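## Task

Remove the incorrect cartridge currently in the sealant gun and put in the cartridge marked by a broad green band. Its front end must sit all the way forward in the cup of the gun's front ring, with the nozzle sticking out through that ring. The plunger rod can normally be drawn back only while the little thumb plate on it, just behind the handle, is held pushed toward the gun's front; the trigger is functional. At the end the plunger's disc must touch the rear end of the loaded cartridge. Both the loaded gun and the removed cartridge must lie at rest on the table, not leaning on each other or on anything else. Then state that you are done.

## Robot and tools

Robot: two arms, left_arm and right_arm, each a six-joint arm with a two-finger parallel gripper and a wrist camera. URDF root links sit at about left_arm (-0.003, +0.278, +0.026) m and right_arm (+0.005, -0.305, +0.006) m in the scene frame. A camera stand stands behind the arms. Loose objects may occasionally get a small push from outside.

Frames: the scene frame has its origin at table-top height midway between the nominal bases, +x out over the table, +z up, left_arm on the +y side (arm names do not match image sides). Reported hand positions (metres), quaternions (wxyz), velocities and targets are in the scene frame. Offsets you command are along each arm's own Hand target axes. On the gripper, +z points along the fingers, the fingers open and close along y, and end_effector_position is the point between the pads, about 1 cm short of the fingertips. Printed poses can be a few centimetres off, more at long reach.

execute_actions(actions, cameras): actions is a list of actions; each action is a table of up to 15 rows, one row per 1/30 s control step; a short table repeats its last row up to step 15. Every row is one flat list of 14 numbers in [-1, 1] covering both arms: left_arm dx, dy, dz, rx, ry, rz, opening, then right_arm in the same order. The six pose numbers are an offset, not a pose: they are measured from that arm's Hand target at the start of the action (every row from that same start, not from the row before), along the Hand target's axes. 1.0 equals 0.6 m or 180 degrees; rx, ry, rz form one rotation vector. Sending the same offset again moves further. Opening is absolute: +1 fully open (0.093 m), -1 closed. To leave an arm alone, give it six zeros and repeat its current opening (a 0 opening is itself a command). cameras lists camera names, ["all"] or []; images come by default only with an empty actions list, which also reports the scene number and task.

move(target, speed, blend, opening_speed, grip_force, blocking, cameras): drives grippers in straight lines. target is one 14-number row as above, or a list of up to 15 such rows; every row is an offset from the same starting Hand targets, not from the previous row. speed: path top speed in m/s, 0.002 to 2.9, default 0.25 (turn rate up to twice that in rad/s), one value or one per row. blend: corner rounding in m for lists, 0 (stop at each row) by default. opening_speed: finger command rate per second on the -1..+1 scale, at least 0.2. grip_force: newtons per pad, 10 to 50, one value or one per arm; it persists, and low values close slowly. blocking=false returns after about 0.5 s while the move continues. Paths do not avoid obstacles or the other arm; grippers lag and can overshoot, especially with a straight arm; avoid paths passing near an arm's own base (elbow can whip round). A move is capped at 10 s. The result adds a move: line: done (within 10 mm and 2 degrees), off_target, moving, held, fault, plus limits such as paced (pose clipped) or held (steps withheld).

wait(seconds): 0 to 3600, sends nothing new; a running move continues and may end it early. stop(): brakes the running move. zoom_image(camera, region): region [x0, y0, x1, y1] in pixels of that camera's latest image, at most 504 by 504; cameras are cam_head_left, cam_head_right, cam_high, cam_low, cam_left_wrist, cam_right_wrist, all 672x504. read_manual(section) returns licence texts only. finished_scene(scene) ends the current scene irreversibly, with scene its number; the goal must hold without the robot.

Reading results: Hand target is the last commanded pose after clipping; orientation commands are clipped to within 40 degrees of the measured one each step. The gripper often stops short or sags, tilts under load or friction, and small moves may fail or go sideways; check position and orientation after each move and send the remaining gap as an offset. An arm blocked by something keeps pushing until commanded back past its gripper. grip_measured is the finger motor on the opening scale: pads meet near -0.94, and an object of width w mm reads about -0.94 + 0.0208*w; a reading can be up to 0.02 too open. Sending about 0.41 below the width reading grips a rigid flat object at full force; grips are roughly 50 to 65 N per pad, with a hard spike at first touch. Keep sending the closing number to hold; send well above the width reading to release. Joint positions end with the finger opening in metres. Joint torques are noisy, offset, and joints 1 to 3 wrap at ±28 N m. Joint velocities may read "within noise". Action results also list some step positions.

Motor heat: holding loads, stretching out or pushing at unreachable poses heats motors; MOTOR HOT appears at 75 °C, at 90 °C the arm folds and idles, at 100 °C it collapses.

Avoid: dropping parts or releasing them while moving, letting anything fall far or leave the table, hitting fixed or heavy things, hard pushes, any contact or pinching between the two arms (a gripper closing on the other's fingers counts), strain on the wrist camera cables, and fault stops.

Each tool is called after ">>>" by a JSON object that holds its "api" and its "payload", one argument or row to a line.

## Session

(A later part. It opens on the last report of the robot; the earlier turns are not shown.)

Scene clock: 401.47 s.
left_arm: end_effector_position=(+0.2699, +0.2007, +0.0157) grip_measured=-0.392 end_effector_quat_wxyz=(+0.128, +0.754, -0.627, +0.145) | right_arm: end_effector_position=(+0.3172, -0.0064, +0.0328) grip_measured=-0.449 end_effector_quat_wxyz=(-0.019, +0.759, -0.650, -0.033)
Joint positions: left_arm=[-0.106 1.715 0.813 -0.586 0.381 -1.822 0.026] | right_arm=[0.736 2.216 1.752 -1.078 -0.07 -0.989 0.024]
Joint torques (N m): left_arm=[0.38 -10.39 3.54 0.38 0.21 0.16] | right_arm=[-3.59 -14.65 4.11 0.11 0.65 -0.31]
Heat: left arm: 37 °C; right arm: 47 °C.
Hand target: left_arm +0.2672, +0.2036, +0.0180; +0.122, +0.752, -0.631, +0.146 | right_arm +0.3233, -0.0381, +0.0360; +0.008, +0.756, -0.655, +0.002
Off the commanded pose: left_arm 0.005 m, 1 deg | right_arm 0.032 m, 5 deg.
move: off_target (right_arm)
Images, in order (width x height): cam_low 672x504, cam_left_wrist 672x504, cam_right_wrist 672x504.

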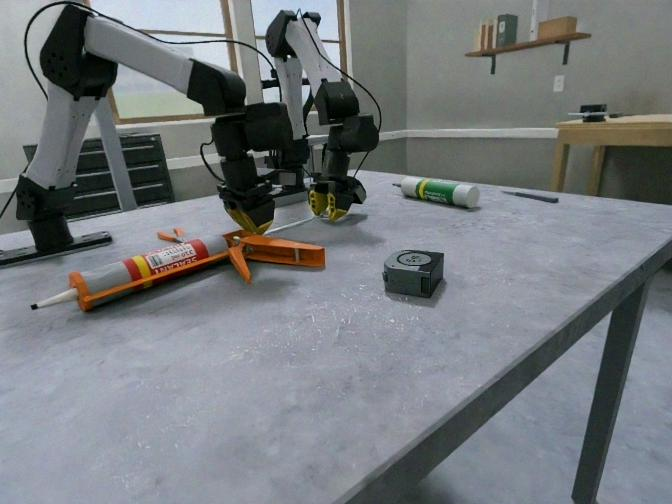

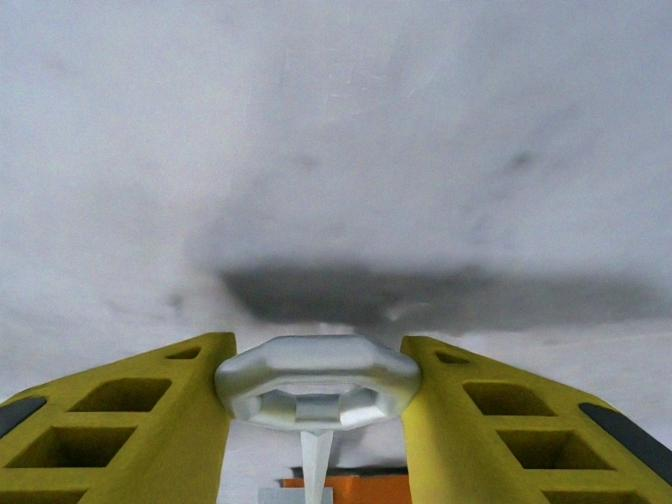

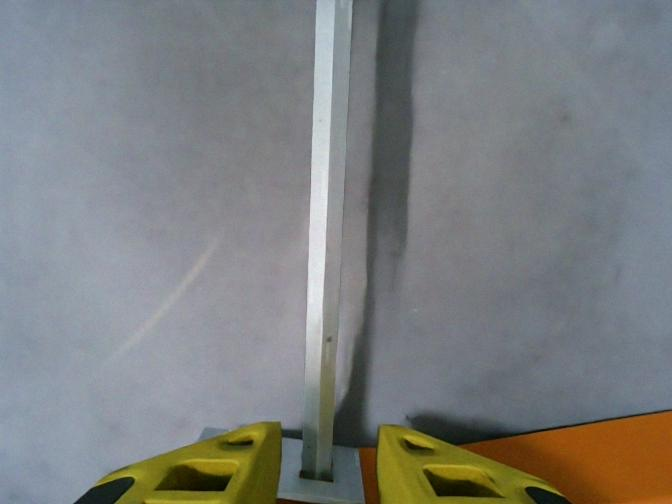

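>>> {"api": "move", "payload": {
  "target": [0,0,0,0,0,0,-0.9,0.06,-0.0,0.01,0,0,0,-0.45],
  "speed": 0.06,
  "cameras": ["cam_right_wrist","cam_low","cam_left_wrist"]
}}

>>> {"api": "zoom_image", "payload": {
  "camera": "cam_low",
  "region": [180, 130, 400, 300]
}}

Scene clock: 408.53 s.
left_arm: end_effector_position=(+0.2723, +0.1956, +0.0175) grip_measured=-0.392 end_effector_quat_wxyz=(+0.135, +0.752, -0.626, +0.156) | right_arm: end_effector_position=(+0.3220, -0.0191, +0.0378) grip_measured=-0.449 end_effector_quat_wxyz=(-0.054, +0.763, -0.641, -0.059)
Joint positions: left_arm=[-0.111 1.715 0.813 -0.572 0.405 -1.829 0.026] | right_arm=[0.68 2.138 1.64 -0.988 -0.137 -1.058 0.024]
Joint torques (N m): left_arm=[0.76 -10.5 3.59 0.27 0.03 0.24] | right_arm=[-5.24 -12.66 3.54 -0.13 1.27 -0.4]
Heat: left arm: 37 °C; right arm: 49 °C.
Hand target: left_arm +0.2672, +0.2036, +0.0180; +0.122, +0.752, -0.631, +0.146 | right_arm +0.3284, -0.0737, +0.0305; +0.008, +0.756, -0.655, +0.002
Off the commanded pose: left_arm 0.009 m, 2 deg | right_arm 0.056 m, 10 deg.
move: off_target (right_arm)
Images, in order (width x height): cam_low 672x504, cam_left_wrist 672x504, cam_right_wrist 672x504.

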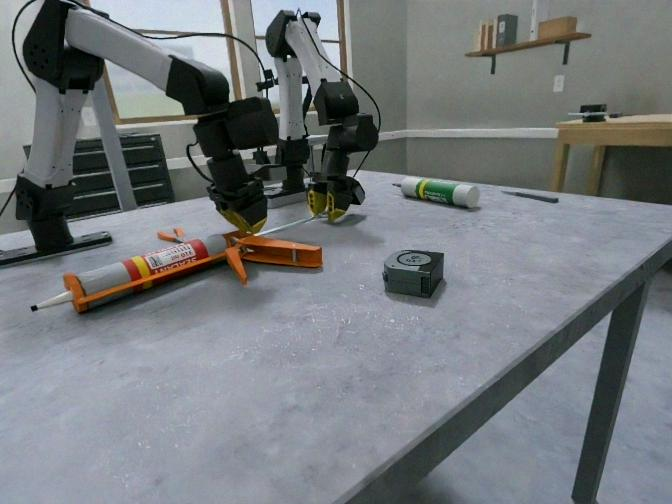

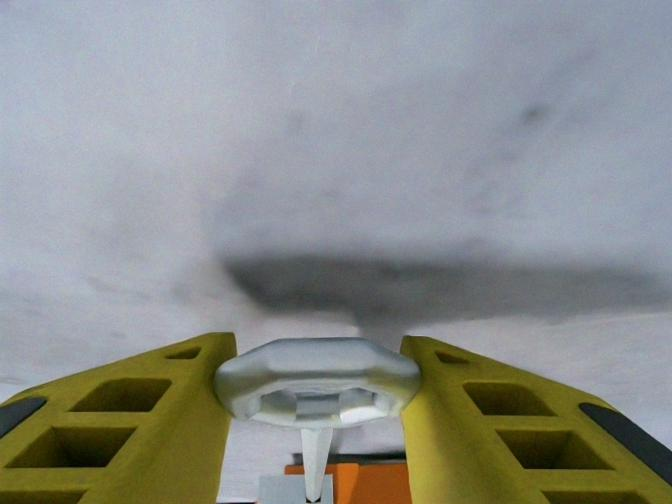

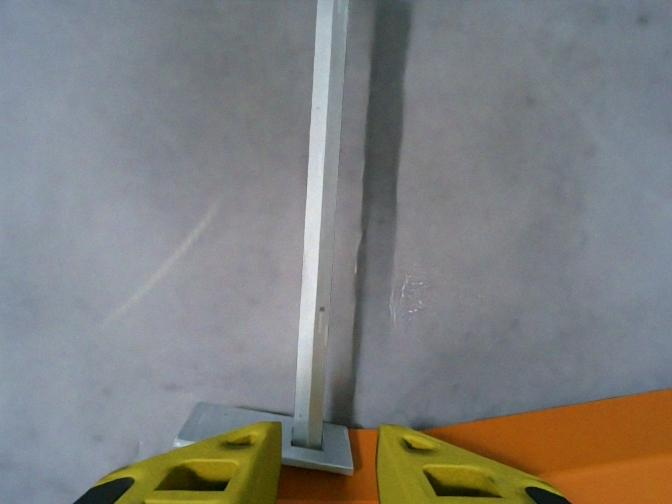

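Scaled by 2.291 from the camera's image (finer frame: 960x720).

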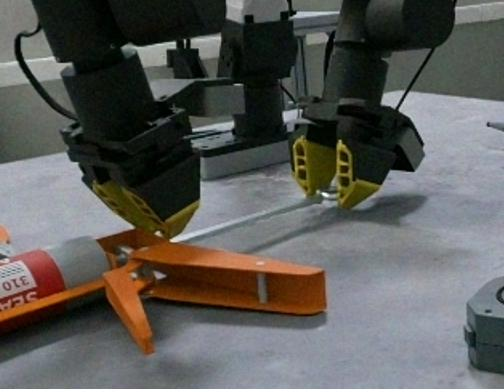

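>>> {"api": "move", "payload": {
  "target": [
    [0,0,0,0,0,0,-0.9,-0.175,0.005,-0.006,0,0,0,-0.36],
    [0,0,0,0,0,0,-0.9,-0.175,0.005,-0.006,0,0,-0.028,-0.36],
    [0,0,0,0,0,0,-0.9,-0.09,0.005,-0.006,0,0,-0.028,-0.36]
  ],
  "speed": 0.12,
  "cameras": ["cam_right_wrist","cam_low","cam_left_wrist"]
}}

Scene clock: 430.63 s.
left_arm: end_effector_position=(+0.2701, +0.1977, +0.0159) grip_measured=-0.392 end_effector_quat_wxyz=(+0.132, +0.754, -0.626, +0.149) | right_arm: end_effector_position=(+0.3083, -0.0022, +0.0255) grip_measured=-0.361 end_effector_quat_wxyz=(+0.005, +0.785, -0.620, -0.021)
Joint positions: left_arm=[-0.111 1.715 0.81 -0.577 0.392 -1.829 0.026] | right_arm=[0.769 2.253 1.785 -1.119 -0.04 -1.036 0.028]
Joint torques (N m): left_arm=[0.77 -10.48 3.75 0.32 0.12 0.23] | right_arm=[-3.19 -15.45 4.42 0.34 0.36 -0.22]
Heat: left arm: 37 °C; right arm: 49 °C.
Hand target: left_arm +0.2673, +0.2036, +0.0180; +0.122, +0.752, -0.631, +0.146 | right_arm +0.3177, -0.0208, +0.0334; +0.008, +0.784, -0.621, +0.002
Off the commanded pose: left_arm 0.007 m, 1 deg | right_arm 0.022 m, 3 deg.
move: off_target (right_arm)
Images, in order (width x height): cam_low 672x504, cam_left_wrist 672x504, cam_right_wrist 672x504.

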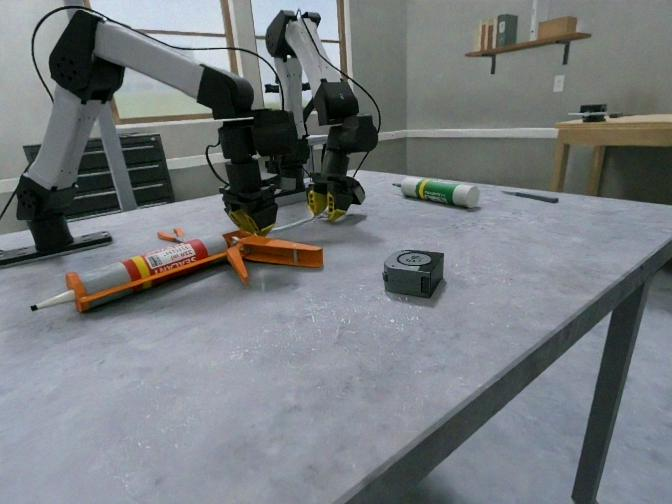

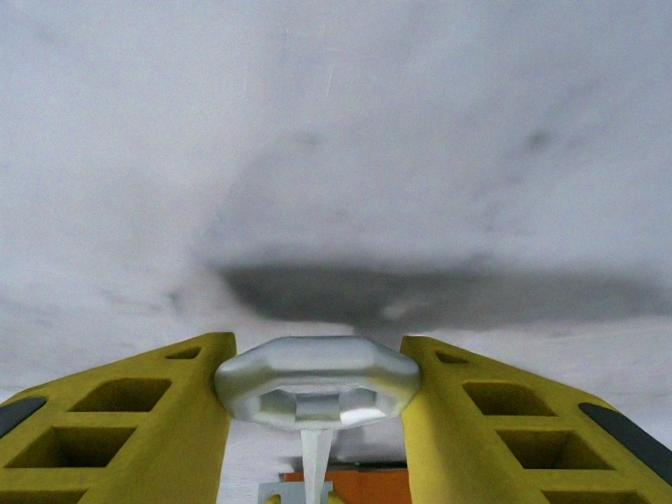

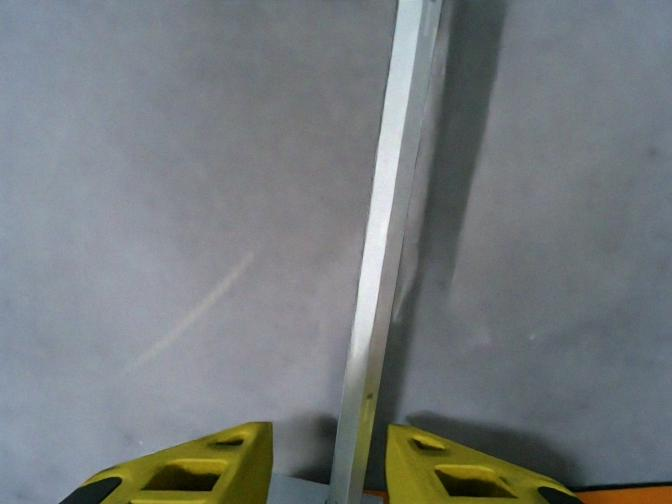

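>>> {"api": "move", "payload": {
  "target": [
    [0.012,0,-0.004,0,0,0,-0.9,0,0,0,0,0,0,-0.36],
    [0.012,0,-0.004,0,0,0,-0.9,0.06,0,0,0,0,0,-0.36]
  ],
  "speed": 0.08,
  "cameras": ["cam_right_wrist","cam_left_wrist"]
}}

Scene clock: 437.50 s.
left_arm: end_effector_position=(+0.2699, +0.1923, +0.0164) grip_measured=-0.392 end_effector_quat_wxyz=(+0.136, +0.755, -0.624, +0.150) | right_arm: end_effector_position=(+0.3172, -0.0153, +0.0347) grip_measured=-0.361 end_effector_quat_wxyz=(-0.032, +0.788, -0.613, -0.047)
Joint positions: left_arm=[-0.127 1.715 0.81 -0.572 0.398 -1.852 0.026] | right_arm=[0.706 2.176 1.693 -1.044 -0.106 -1.111 0.028]
Joint torques (N m): left_arm=[0.32 -11.47 4.66 0.16 0.07 0.23] | right_arm=[-4.27 -13.74 3.97 0.07 0.97 -0.32]
Heat: left arm: 37 °C; right arm: 49 °C.
Hand target: left_arm +0.2682, +0.1979, +0.0229; +0.122, +0.752, -0.631, +0.146 | right_arm +0.3260, -0.0559, +0.0338; +0.008, +0.784, -0.621, +0.002
Off the commanded pose: left_arm 0.009 m, 2 deg | right_arm 0.041 m, 7 deg.
move: off_target (right_arm)
Images, in order (width x height): cam_left_wrist 672x504, cam_right_wrist 672x504.

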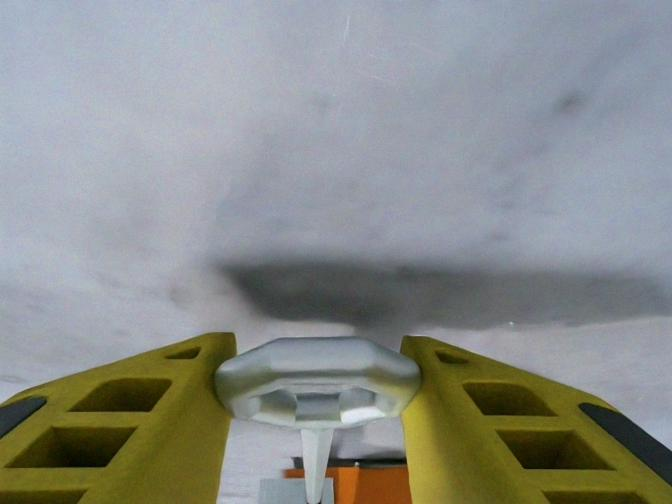

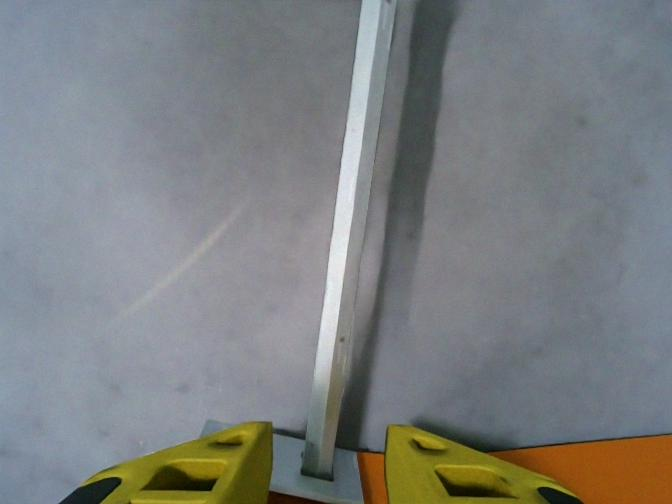

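>>> {"api": "move", "payload": {
  "target": [
    [0.01,0,-0.002,0,0,0,-0.9,-0.12,0,0,0,0,0,-0.36],
    [0.01,0,-0.002,0,0,0,-0.9,-0.12,0,0,0,0,-0.07,-0.36],
    [0.01,0,-0.002,0,0,0,-0.9,0,0,0,0,0,-0.07,-0.36]
  ],
  "speed": 0.12,
  "cameras": ["cam_right_wrist","cam_left_wrist"]
}}

Scene clock: 450.33 s.
left_arm: end_effector_position=(+0.2682, +0.1913, +0.0171) grip_measured=-0.392 end_effector_quat_wxyz=(+0.131, +0.757, -0.624, +0.144) | right_arm: end_effector_position=(+0.3185, -0.0164, +0.0382) grip_measured=-0.361 end_effector_quat_wxyz=(-0.037, +0.850, -0.524, -0.039)
Joint positions: left_arm=[-0.141 1.708 0.81 -0.58 0.382 -1.867 0.026] | right_arm=[0.705 2.17 1.698 -1.051 -0.098 -1.33 0.028]
Joint torques (N m): left_arm=[-0.16 -11.32 5.41 0.15 0.19 0.18] | right_arm=[-4.3 -13.01 3.64 0.12 0.87 -0.37]
Heat: left arm: 39 °C; right arm: 50 °C.
Hand target: left_arm +0.2691, +0.1929, +0.0264; +0.122, +0.752, -0.631, +0.146 | right_arm +0.3260, -0.0559, +0.0338; +0.008, +0.847, -0.531, +0.001
Off the commanded pose: left_arm 0.009 m, 1 deg | right_arm 0.040 m, 7 deg.
move: off_target (right_arm)
Images, in order (width x height): cam_left_wrist 672x504, cam_right_wrist 672x504.

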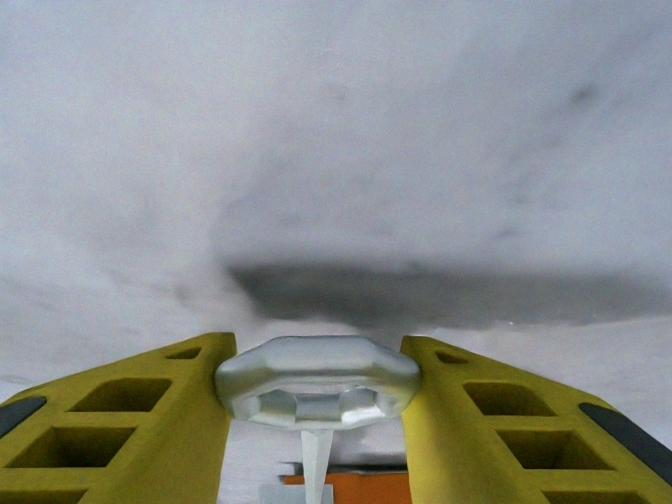

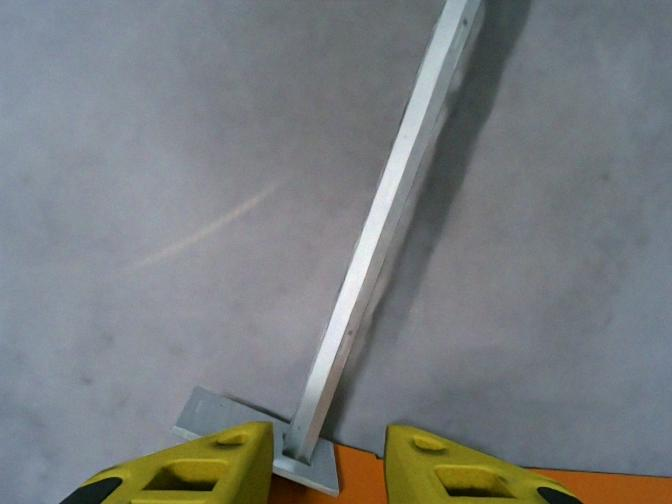

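>>> {"api": "move", "payload": {
  "target": [
    [0,0,0,0,0,0,-0.9,-0.09,-0.043,0,0,0,0,-0.36],
    [0,0,0,0,0,0,-0.9,-0.09,-0.043,0.013,0,0,0,-0.36],
    [0,0,0,0,0,0,-0.9,-0.035,-0.017,0.013,0,0,0,-0.36]
  ],
  "speed": 0.12,
  "cameras": ["cam_right_wrist","cam_left_wrist","cam_low"]
}}

>>> {"api": "zoom_image", "payload": {
  "camera": "cam_low",
  "region": [180, 130, 400, 300]
}}

Scene clock: 467.17 s.
left_arm: end_effector_position=(+0.2676, +0.1925, +0.0166) grip_measured=-0.392 end_effector_quat_wxyz=(+0.129, +0.758, -0.624, +0.141) | right_arm: end_effector_position=(+0.3273, -0.0065, +0.0319) grip_measured=-0.361 end_effector_quat_wxyz=(-0.028, +0.848, -0.529, -0.012)
Joint positions: left_arm=[-0.141 1.708 0.81 -0.583 0.374 -1.867 0.026] | right_arm=[0.732 2.229 1.771 -1.066 -0.039 -1.294 0.028]
Joint torques (N m): left_arm=[-0.09 -11.25 5.44 0.18 0.25 0.16] | right_arm=[-2.81 -12.9 3.54 0.24 0.35 -0.26]
Heat: left arm: 40 °C; right arm: 50 °C.
Hand target: left_arm +0.2691, +0.1929, +0.0263; +0.122, +0.752, -0.631, +0.146 | right_arm +0.3259, -0.0326, +0.0256; +0.008, +0.847, -0.531, +0.001
Off the commanded pose: left_arm 0.010 m, 1 deg | right_arm 0.027 m, 4 deg.
move: off_target (right_arm)
Images, in order (width x height): cam_low 672x504, cam_left_wrist 672x504, cam_right_wrist 672x504.

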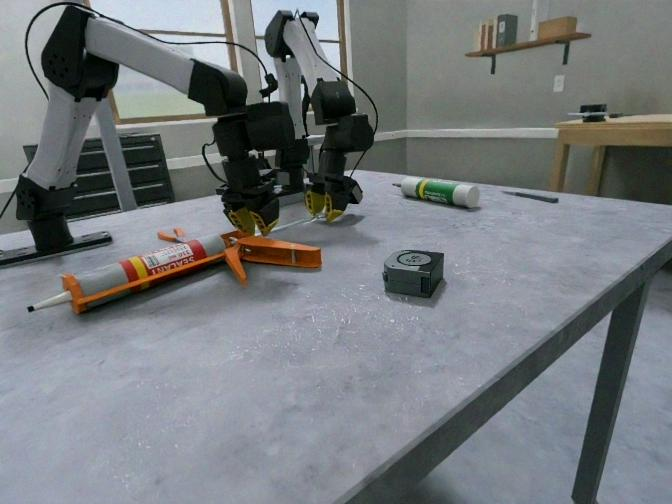

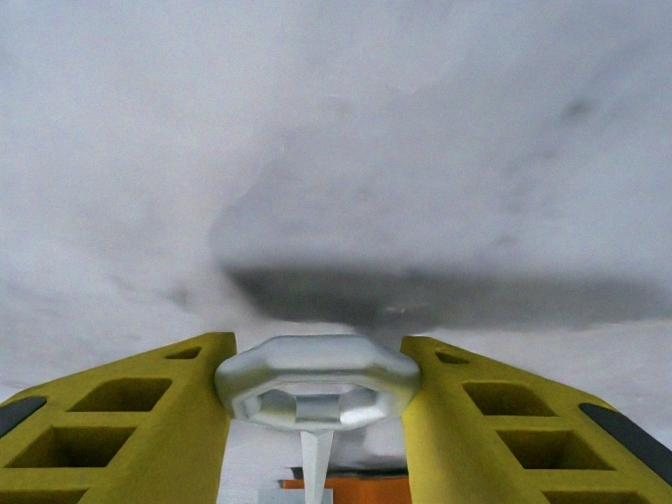

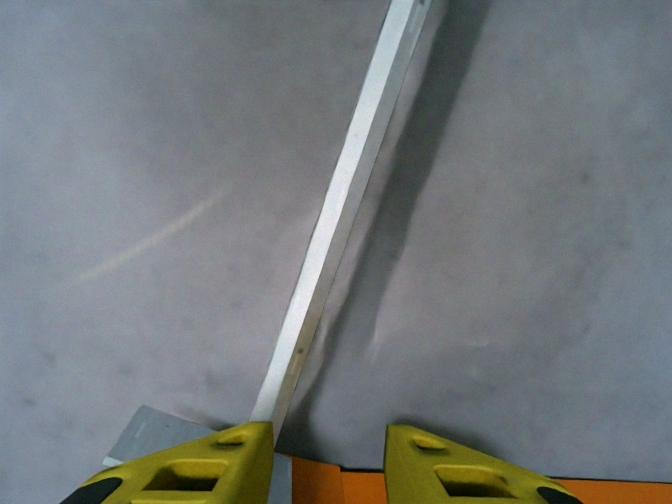

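Scaled by 2.291 from the camera's image (finer frame: 960x720).

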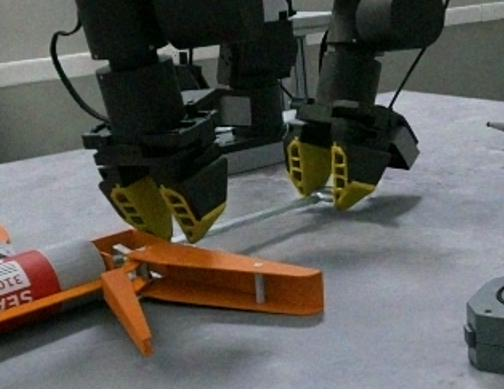

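>>> {"api": "move", "payload": {
  "target": [
    [0,0,0,0,0,0,-0.9,0,0,-0.117,0,0,0,-0.36],
    [0,0,0,0,0,0,-0.9,-0.029,0.023,-0.117,0,0,0.642,-0.36]
  ],
  "cameras": ["cam_right_wrist","cam_low"]
}}

>>> {"api": "zoom_image", "payload": {
  "camera": "cam_low",
  "region": [200, 200, 360, 300]
}}

Scene clock: 515.77 s.
left_arm: end_effector_position=(+0.2676, +0.1925, +0.0167) grip_measured=-0.392 end_effector_quat_wxyz=(+0.129, +0.758, -0.624, +0.141) | right_arm: end_effector_position=(+0.3080, -0.0234, +0.0846) grip_measured=-0.361 end_effector_quat_wxyz=(-0.017, -0.005, +1.000, -0.016)
Joint positions: left_arm=[-0.141 1.708 0.81 -0.583 0.374 -1.867 0.026] | right_arm=[0.749 2.188 1.915 -1.344 0.001 0.739 0.028]
Joint torques (N m): left_arm=[-0.13 -11.26 5.39 0.19 0.23 0.17] | right_arm=[0.14 -15.49 4.94 0.51 0.04 0.09]
Heat: left arm: 42 °C; right arm: 48 °C.
Hand target: left_arm +0.2692, +0.1929, +0.0263; +0.122, +0.752, -0.631, +0.146 | right_arm +0.3064, -0.0218, +0.0959; -0.003, -0.003, +1.000, -0.008
Off the commanded pose: left_arm 0.010 m, 1 deg | right_arm 0.011 m, 2 deg.
move: off_target (right_arm)
Images, in order (width x height): cam_low 672x504, cam_right_wrist 672x504.

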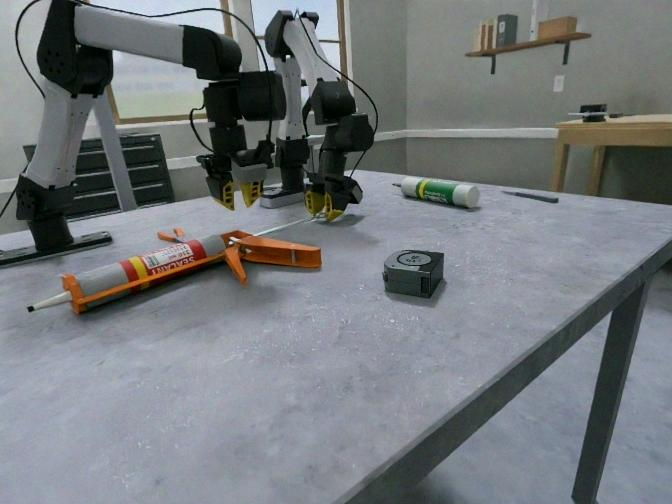

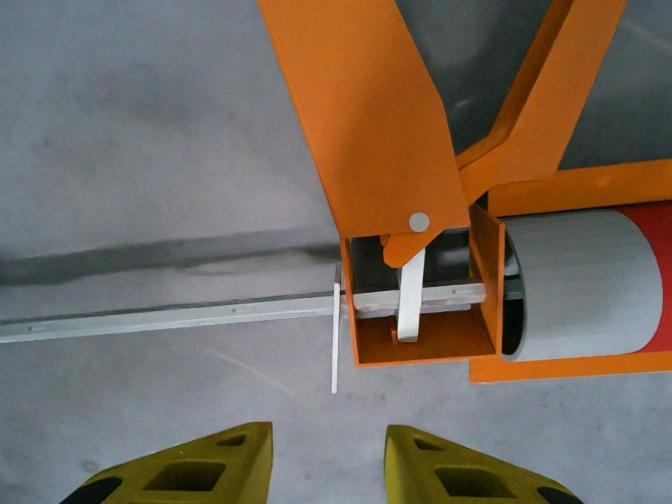

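Scaled by 3.150 from the camera's image (finer frame: 960x720).

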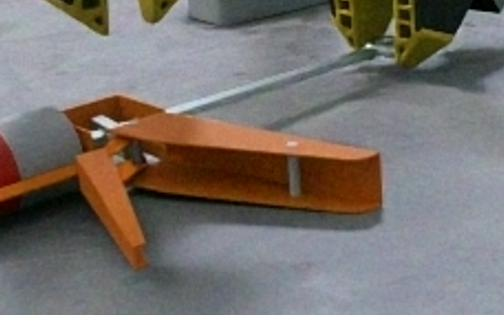

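>>> {"api": "zoom_image", "payload": {
  "camera": "cam_right_wrist",
  "region": [300, 180, 560, 400]
}}

>>> {"api": "zoom_image", "payload": {
  "camera": "cam_high",
  "region": [290, 230, 410, 340]
}}

Scaled by 1.938 from the camera's image (finer frame: 960x720).

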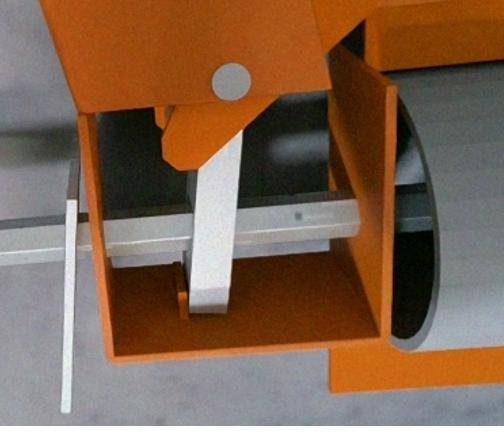

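This scene's latest camera images include none from cam_high. They are from: cam_low, cam_right_wrist. cam_high's image comes with the result of a call that names it in "cameras".

>>> {"api": "move", "payload": {
  "target": [
    [0,0,0,0,0,0,-0.9,0.009,0.08,0,0,0,0,-1],
    [0,0,0,0,0,0,-0.9,0.009,0.08,0.11,0,0,0,-1],
    [0,0,0,0,0,0,-0.9,0.009,-0.03,0.11,0,0,0,-1]
  ],
  "speed": [0.2,0.15,0.06],
  "cameras": ["cam_right_wrist","cam_left_wrist"]
}}

Scene clock: 553.53 s.
left_arm: end_effector_position=(+0.2674, +0.1913, +0.0171) grip_measured=-0.392 end_effector_quat_wxyz=(+0.132, +0.757, -0.624, +0.143) | right_arm: end_effector_position=(+0.2946, -0.0089, +0.0257) grip_measured=-0.986 end_effector_quat_wxyz=(-0.009, -0.018, +0.999, +0.033)
Joint positions: left_arm=[-0.141 1.708 0.81 -0.583 0.382 -1.867 0.026] | right_arm=[0.771 2.151 1.618 -1.006 -0.062 0.736 0]
Joint torques (N m): left_arm=[-0.12 -11.26 5.39 0.18 0.18 0.17] | right_arm=[-3.89 -14.31 4.08 0.07 0.64 -0.07]
Heat: left arm: 43 °C; right arm: 56 °C.
Hand target: left_arm +0.2692, +0.1929, +0.0263; +0.122, +0.752, -0.631, +0.146 | right_arm +0.3006, -0.0409, +0.0301; -0.004, -0.003, +1.000, -0.008
Off the commanded pose: left_arm 0.009 m, 2 deg | right_arm 0.033 m, 5 deg.
move: off_target (right_arm)
Images, in order (width x height): cam_left_wrist 672x504, cam_right_wrist 672x504.

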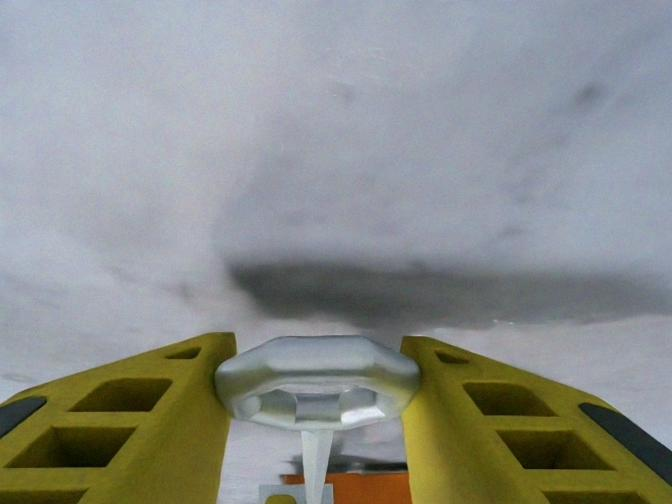

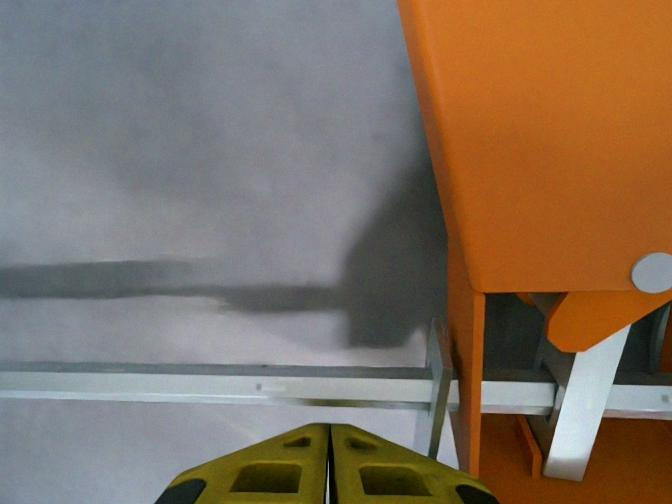

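>>> {"api": "zoom_image", "payload": {
  "camera": "cam_right_wrist",
  "region": [380, 290, 540, 480]
}}

Scaled by 2.653 from the camera's image (finer frame: 960x720).

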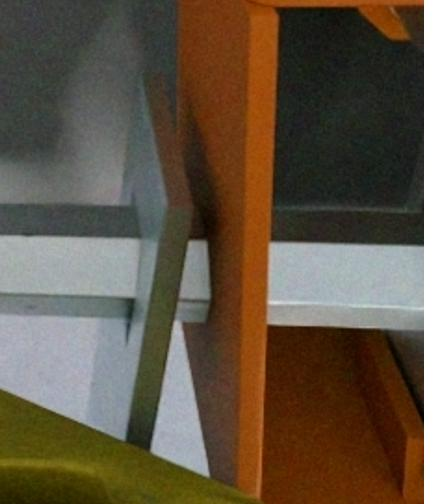

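>>> {"api": "move", "payload": {
  "target": [0,0,0,0,0,0,-0.9,-0.006,-0.07,0.008,0,0,0,-1],
  "speed": 0.06,
  "cameras": ["cam_right_wrist","cam_left_wrist"]
}}

>>> {"api": "zoom_image", "payload": {
  "camera": "cam_right_wrist",
  "region": [300, 250, 500, 480]
}}

Scene clock: 567.13 s.
left_arm: end_effector_position=(+0.2676, +0.1893, +0.0176) grip_measured=-0.392 end_effector_quat_wxyz=(+0.135, +0.756, -0.623, +0.145) | right_arm: end_effector_position=(+0.3012, -0.0283, +0.0373) grip_measured=-0.986 end_effector_quat_wxyz=(+0.000, -0.029, +0.996, +0.080)
Joint positions: left_arm=[-0.144 1.708 0.81 -0.58 0.389 -1.871 0.026] | right_arm=[0.7 2.045 1.493 -0.919 -0.124 0.647 0]
Joint torques (N m): left_arm=[0.13 -11.25 5.37 0.15 0.12 0.21] | right_arm=[-5.26 -11.26 3.19 -0.12 1.21 -0.15]
Heat: left arm: 43 °C; right arm: 52 °C.
Hand target: left_arm +0.2691, +0.1929, +0.0263; +0.122, +0.752, -0.631, +0.146 | right_arm +0.3044, -0.0830, +0.0260; -0.004, -0.003, +1.000, -0.008
Off the commanded pose: left_arm 0.010 m, 2 deg | right_arm 0.056 m, 10 deg.
move: off_target (right_arm)
Images, in order (width x height): cam_left_wrist 672x504, cam_right_wrist 672x504.

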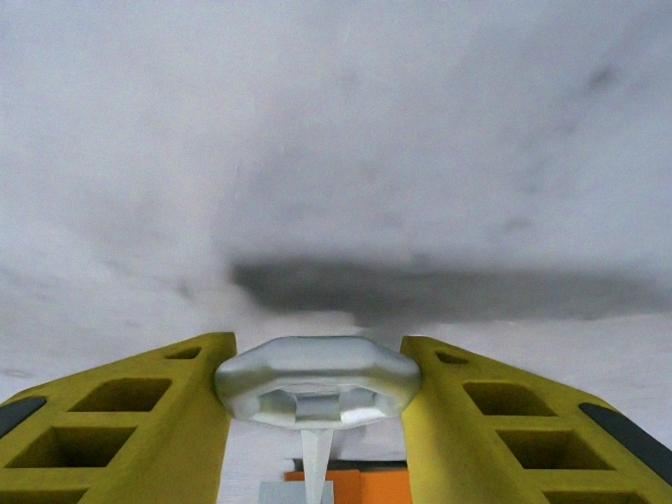

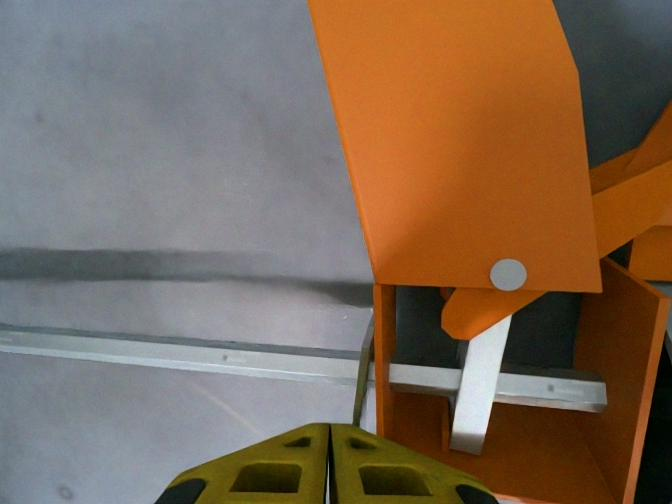

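Scaled by 2.191 from the camera's image (finer frame: 960x720).

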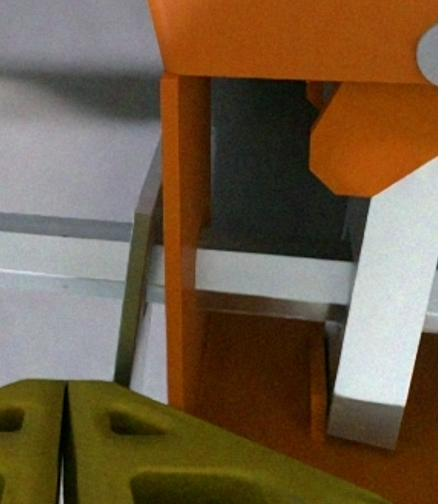

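>>> {"api": "move", "payload": {
  "target": [
    [0,0,0,0,0,0,-0.9,0.004,0.14,0,0,0,0,-1],
    [0,0,0,0,0,0,-0.9,0.004,0.14,0,0.14,0,0,-1],
    [0,0,0,0,0,0,-0.9,0.004,-0.02,0.008,0.14,0,0,-1]
  ],
  "speed": [0.2,0.15,0.08],
  "cameras": ["cam_right_wrist","cam_left_wrist","cam_low"]
}}

>>> {"api": "zoom_image", "payload": {
  "camera": "cam_low",
  "region": [180, 130, 400, 300]
}}

Scene clock: 597.87 s.
left_arm: end_effector_position=(+0.2677, +0.1870, +0.0180) grip_measured=-0.392 end_effector_quat_wxyz=(+0.136, +0.756, -0.623, +0.147) | right_arm: end_effector_position=(+0.2941, -0.0406, +0.0229) grip_measured=-0.986 end_effector_quat_wxyz=(+0.002, -0.015, +0.990, -0.141)
Joint positions: left_arm=[-0.15 1.707 0.81 -0.578 0.392 -1.877 0.026] | right_arm=[0.825 2.292 1.808 -1.292 0.197 0.815 0]
Joint torques (N m): left_arm=[0.62 -11.18 5.44 0.14 0.09 0.29] | right_arm=[-5.72 -11.81 2.3 -0.84 1.35 -0.06]
Heat: left arm: 44 °C; right arm: 47 °C.
Hand target: left_arm +0.2691, +0.1929, +0.0263; +0.122, +0.752, -0.631, +0.146 | right_arm +0.3021, -0.0951, +0.0214; -0.003, -0.003, +0.974, -0.226
Off the commanded pose: left_arm 0.010 m, 2 deg | right_arm 0.055 m, 10 deg.
move: off_target (right_arm)
Images, in order (width x height): cam_low 672x504, cam_left_wrist 672x504, cam_right_wrist 672x504.

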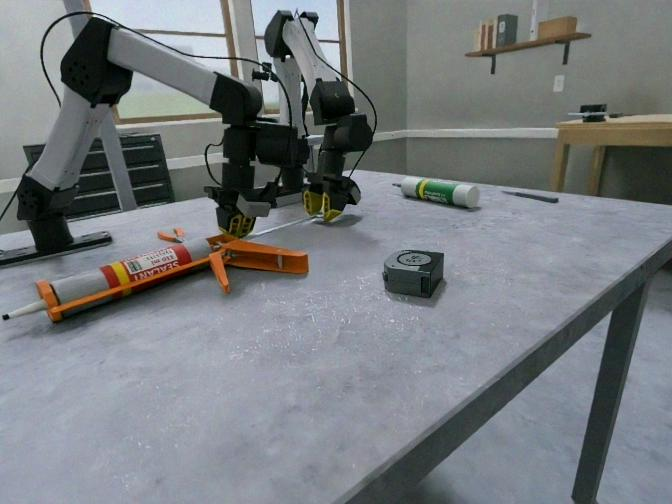

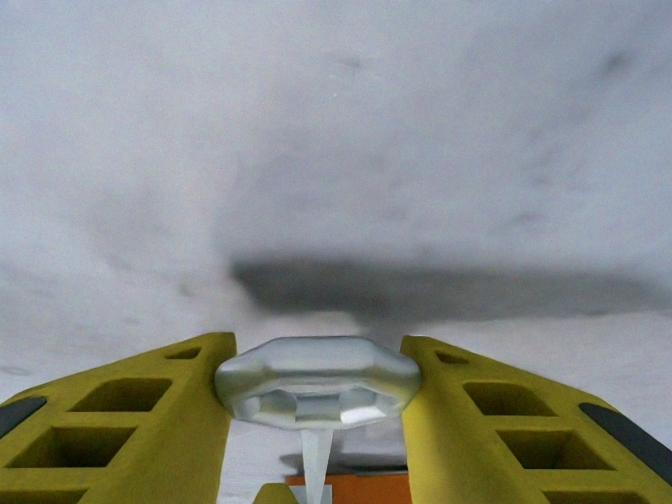

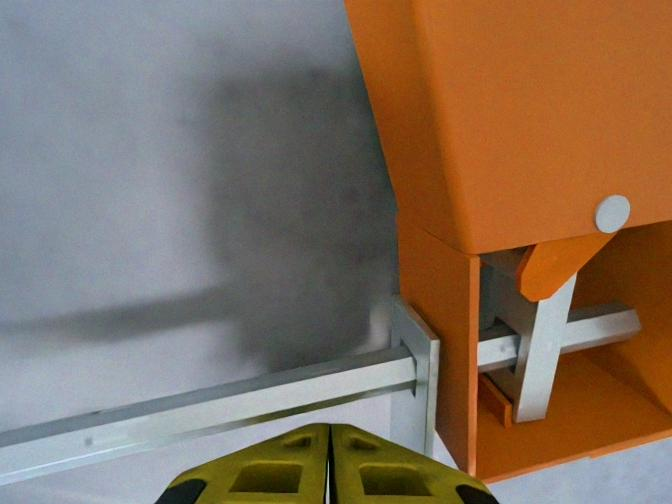

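Scaled by 2.291 from the camera's image (finer frame: 960x720).

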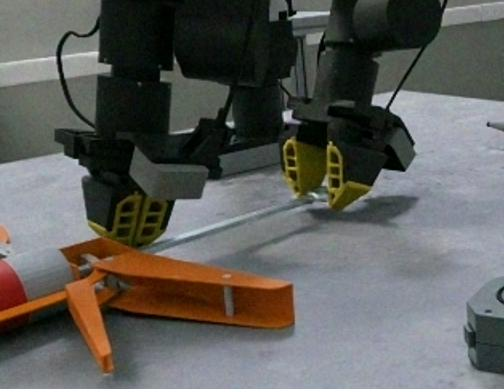

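>>> {"api": "move", "payload": {
  "target": [0,0,0,0,0,0,-0.9,-0.015,-0.12,0.058,0,0,0,-1],
  "speed": 0.08,
  "cameras": ["cam_right_wrist","cam_high","cam_low"]
}}

Scene clock: 615.23 s.
left_arm: end_effector_position=(+0.2745, +0.1718, +0.0235) grip_measured=-0.392 end_effector_quat_wxyz=(+0.153, +0.746, -0.623, +0.179) | right_arm: end_effector_position=(+0.3002, -0.0710, +0.0270) grip_measured=-0.986 end_effector_quat_wxyz=(+0.007, -0.040, +0.997, -0.065)
Joint positions: left_arm=[-0.167 1.707 0.81 -0.533 0.455 -1.894 0.026] | right_arm=[0.719 2.103 1.542 -1.081 0.111 0.643 0]
Joint torques (N m): left_arm=[1.85 -11.4 5.31 -0.15 -0.4 0.47] | right_arm=[-10.11 -9.81 1.69 -1.16 2.48 -0.12]
Heat: left arm: 44 °C; right arm: 46 °C.
Hand target: left_arm +0.2691, +0.1928, +0.0263; +0.122, +0.752, -0.631, +0.146 | right_arm +0.3115, -0.1749, +0.0218; -0.003, -0.003, +0.974, -0.226
Off the commanded pose: left_arm 0.022 m, 5 deg | right_arm 0.105 m, 19 deg.
move: off_target (right_arm)
Images, in order (width x height): cam_high 672x504, cam_low 672x504, cam_right_wrist 672x504.

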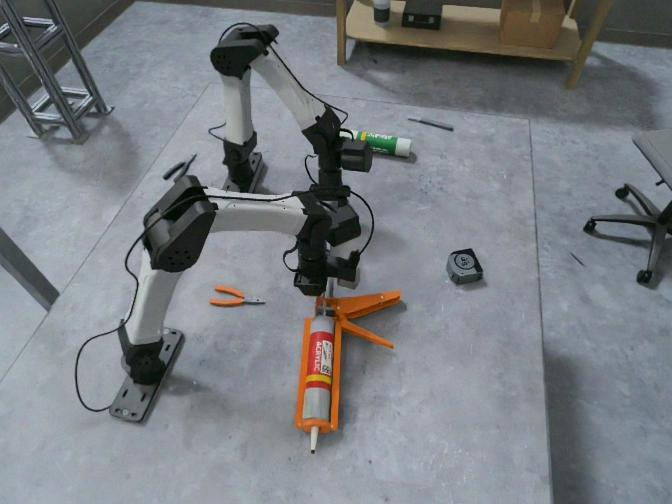

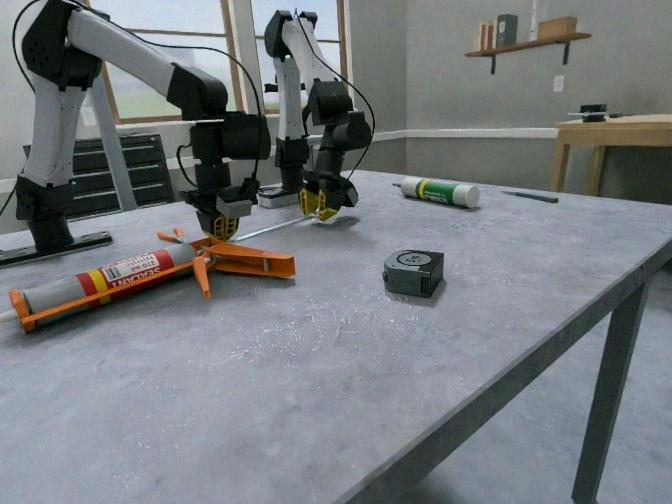

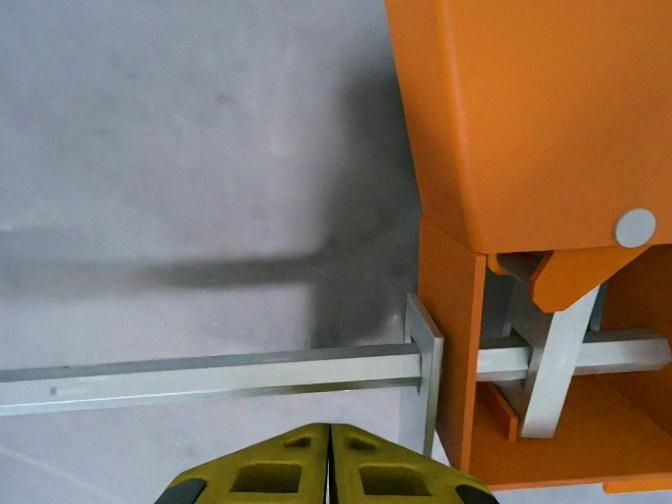

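>>> {"api": "move", "payload": {
  "target": [
    [0.028,0,0.011,0,0,0,-0.9,0,0.195,-0.095,0,0,0,-1],
    [0.028,0,0.011,0,0,0,-0.9,0,0.137,-0.215,0,0,0,-1],
    [0.028,0,0.011,0,0,0,-0.9,0,0.055,-0.22,-0.14,0,0,-0.5]
  ],
  "speed": 0.2,
  "cameras": ["cam_right_wrist","cam_left_wrist","cam_low"]
}}

Scene clock: 629.97 s.
left_arm: end_effector_position=(+0.2683, +0.1741, +0.0181) grip_measured=-0.392 end_effector_quat_wxyz=(+0.135, +0.756, -0.623, +0.147) | right_arm: end_effector_position=(+0.3112, -0.0888, +0.1189) grip_measured=-0.501 end_effector_quat_wxyz=(-0.015, +0.002, +1.000, -0.021)
Joint positions: left_arm=[-0.199 1.707 0.81 -0.555 0.386 -1.932 0.026] | right_arm=[0.622 2.018 1.791 -1.391 0.017 0.627 0.021]
Joint torques (N m): left_arm=[-0.64 -10.18 6.43 0.19 0.09 0.11] | right_arm=[-0.73 -13.41 5.09 0.64 -0.08 -0.16]
Heat: left arm: 45 °C; right arm: 47 °C.
Hand target: left_arm +0.2723, +0.1751, +0.0265; +0.122, +0.752, -0.631, +0.146 | right_arm +0.3118, -0.0873, +0.1258; -0.004, -0.002, +1.000, -0.008
Off the commanded pose: left_arm 0.009 m, 2 deg | right_arm 0.007 m, 2 deg.
move: done
Images, in order (width x height): cam_low 672x504, cam_left_wrist 672x504, cam_right_wrist 672x504.

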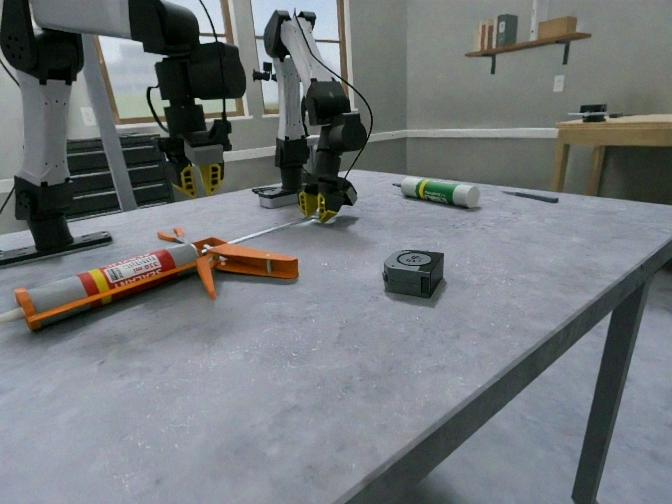

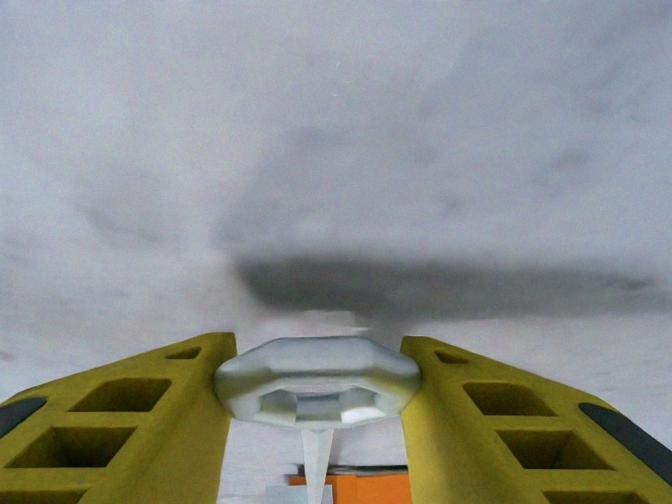

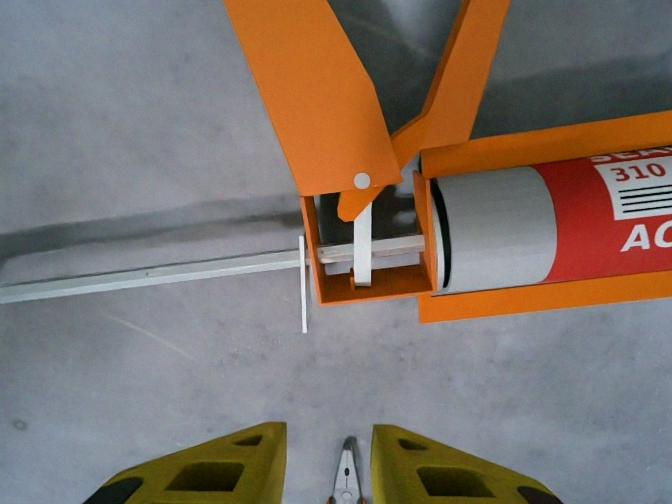

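>>> {"api": "zoom_image", "payload": {
  "camera": "cam_right_wrist",
  "region": [380, 130, 520, 330]
}}

Scaled by 2.520 from the camera's image (finer frame: 960x720).

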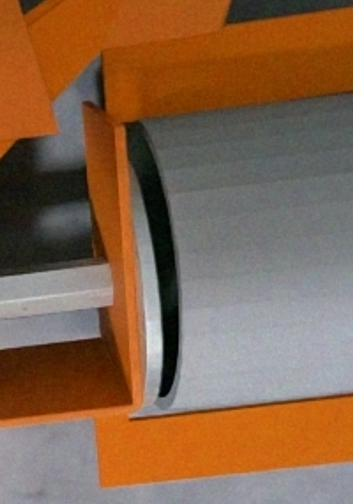

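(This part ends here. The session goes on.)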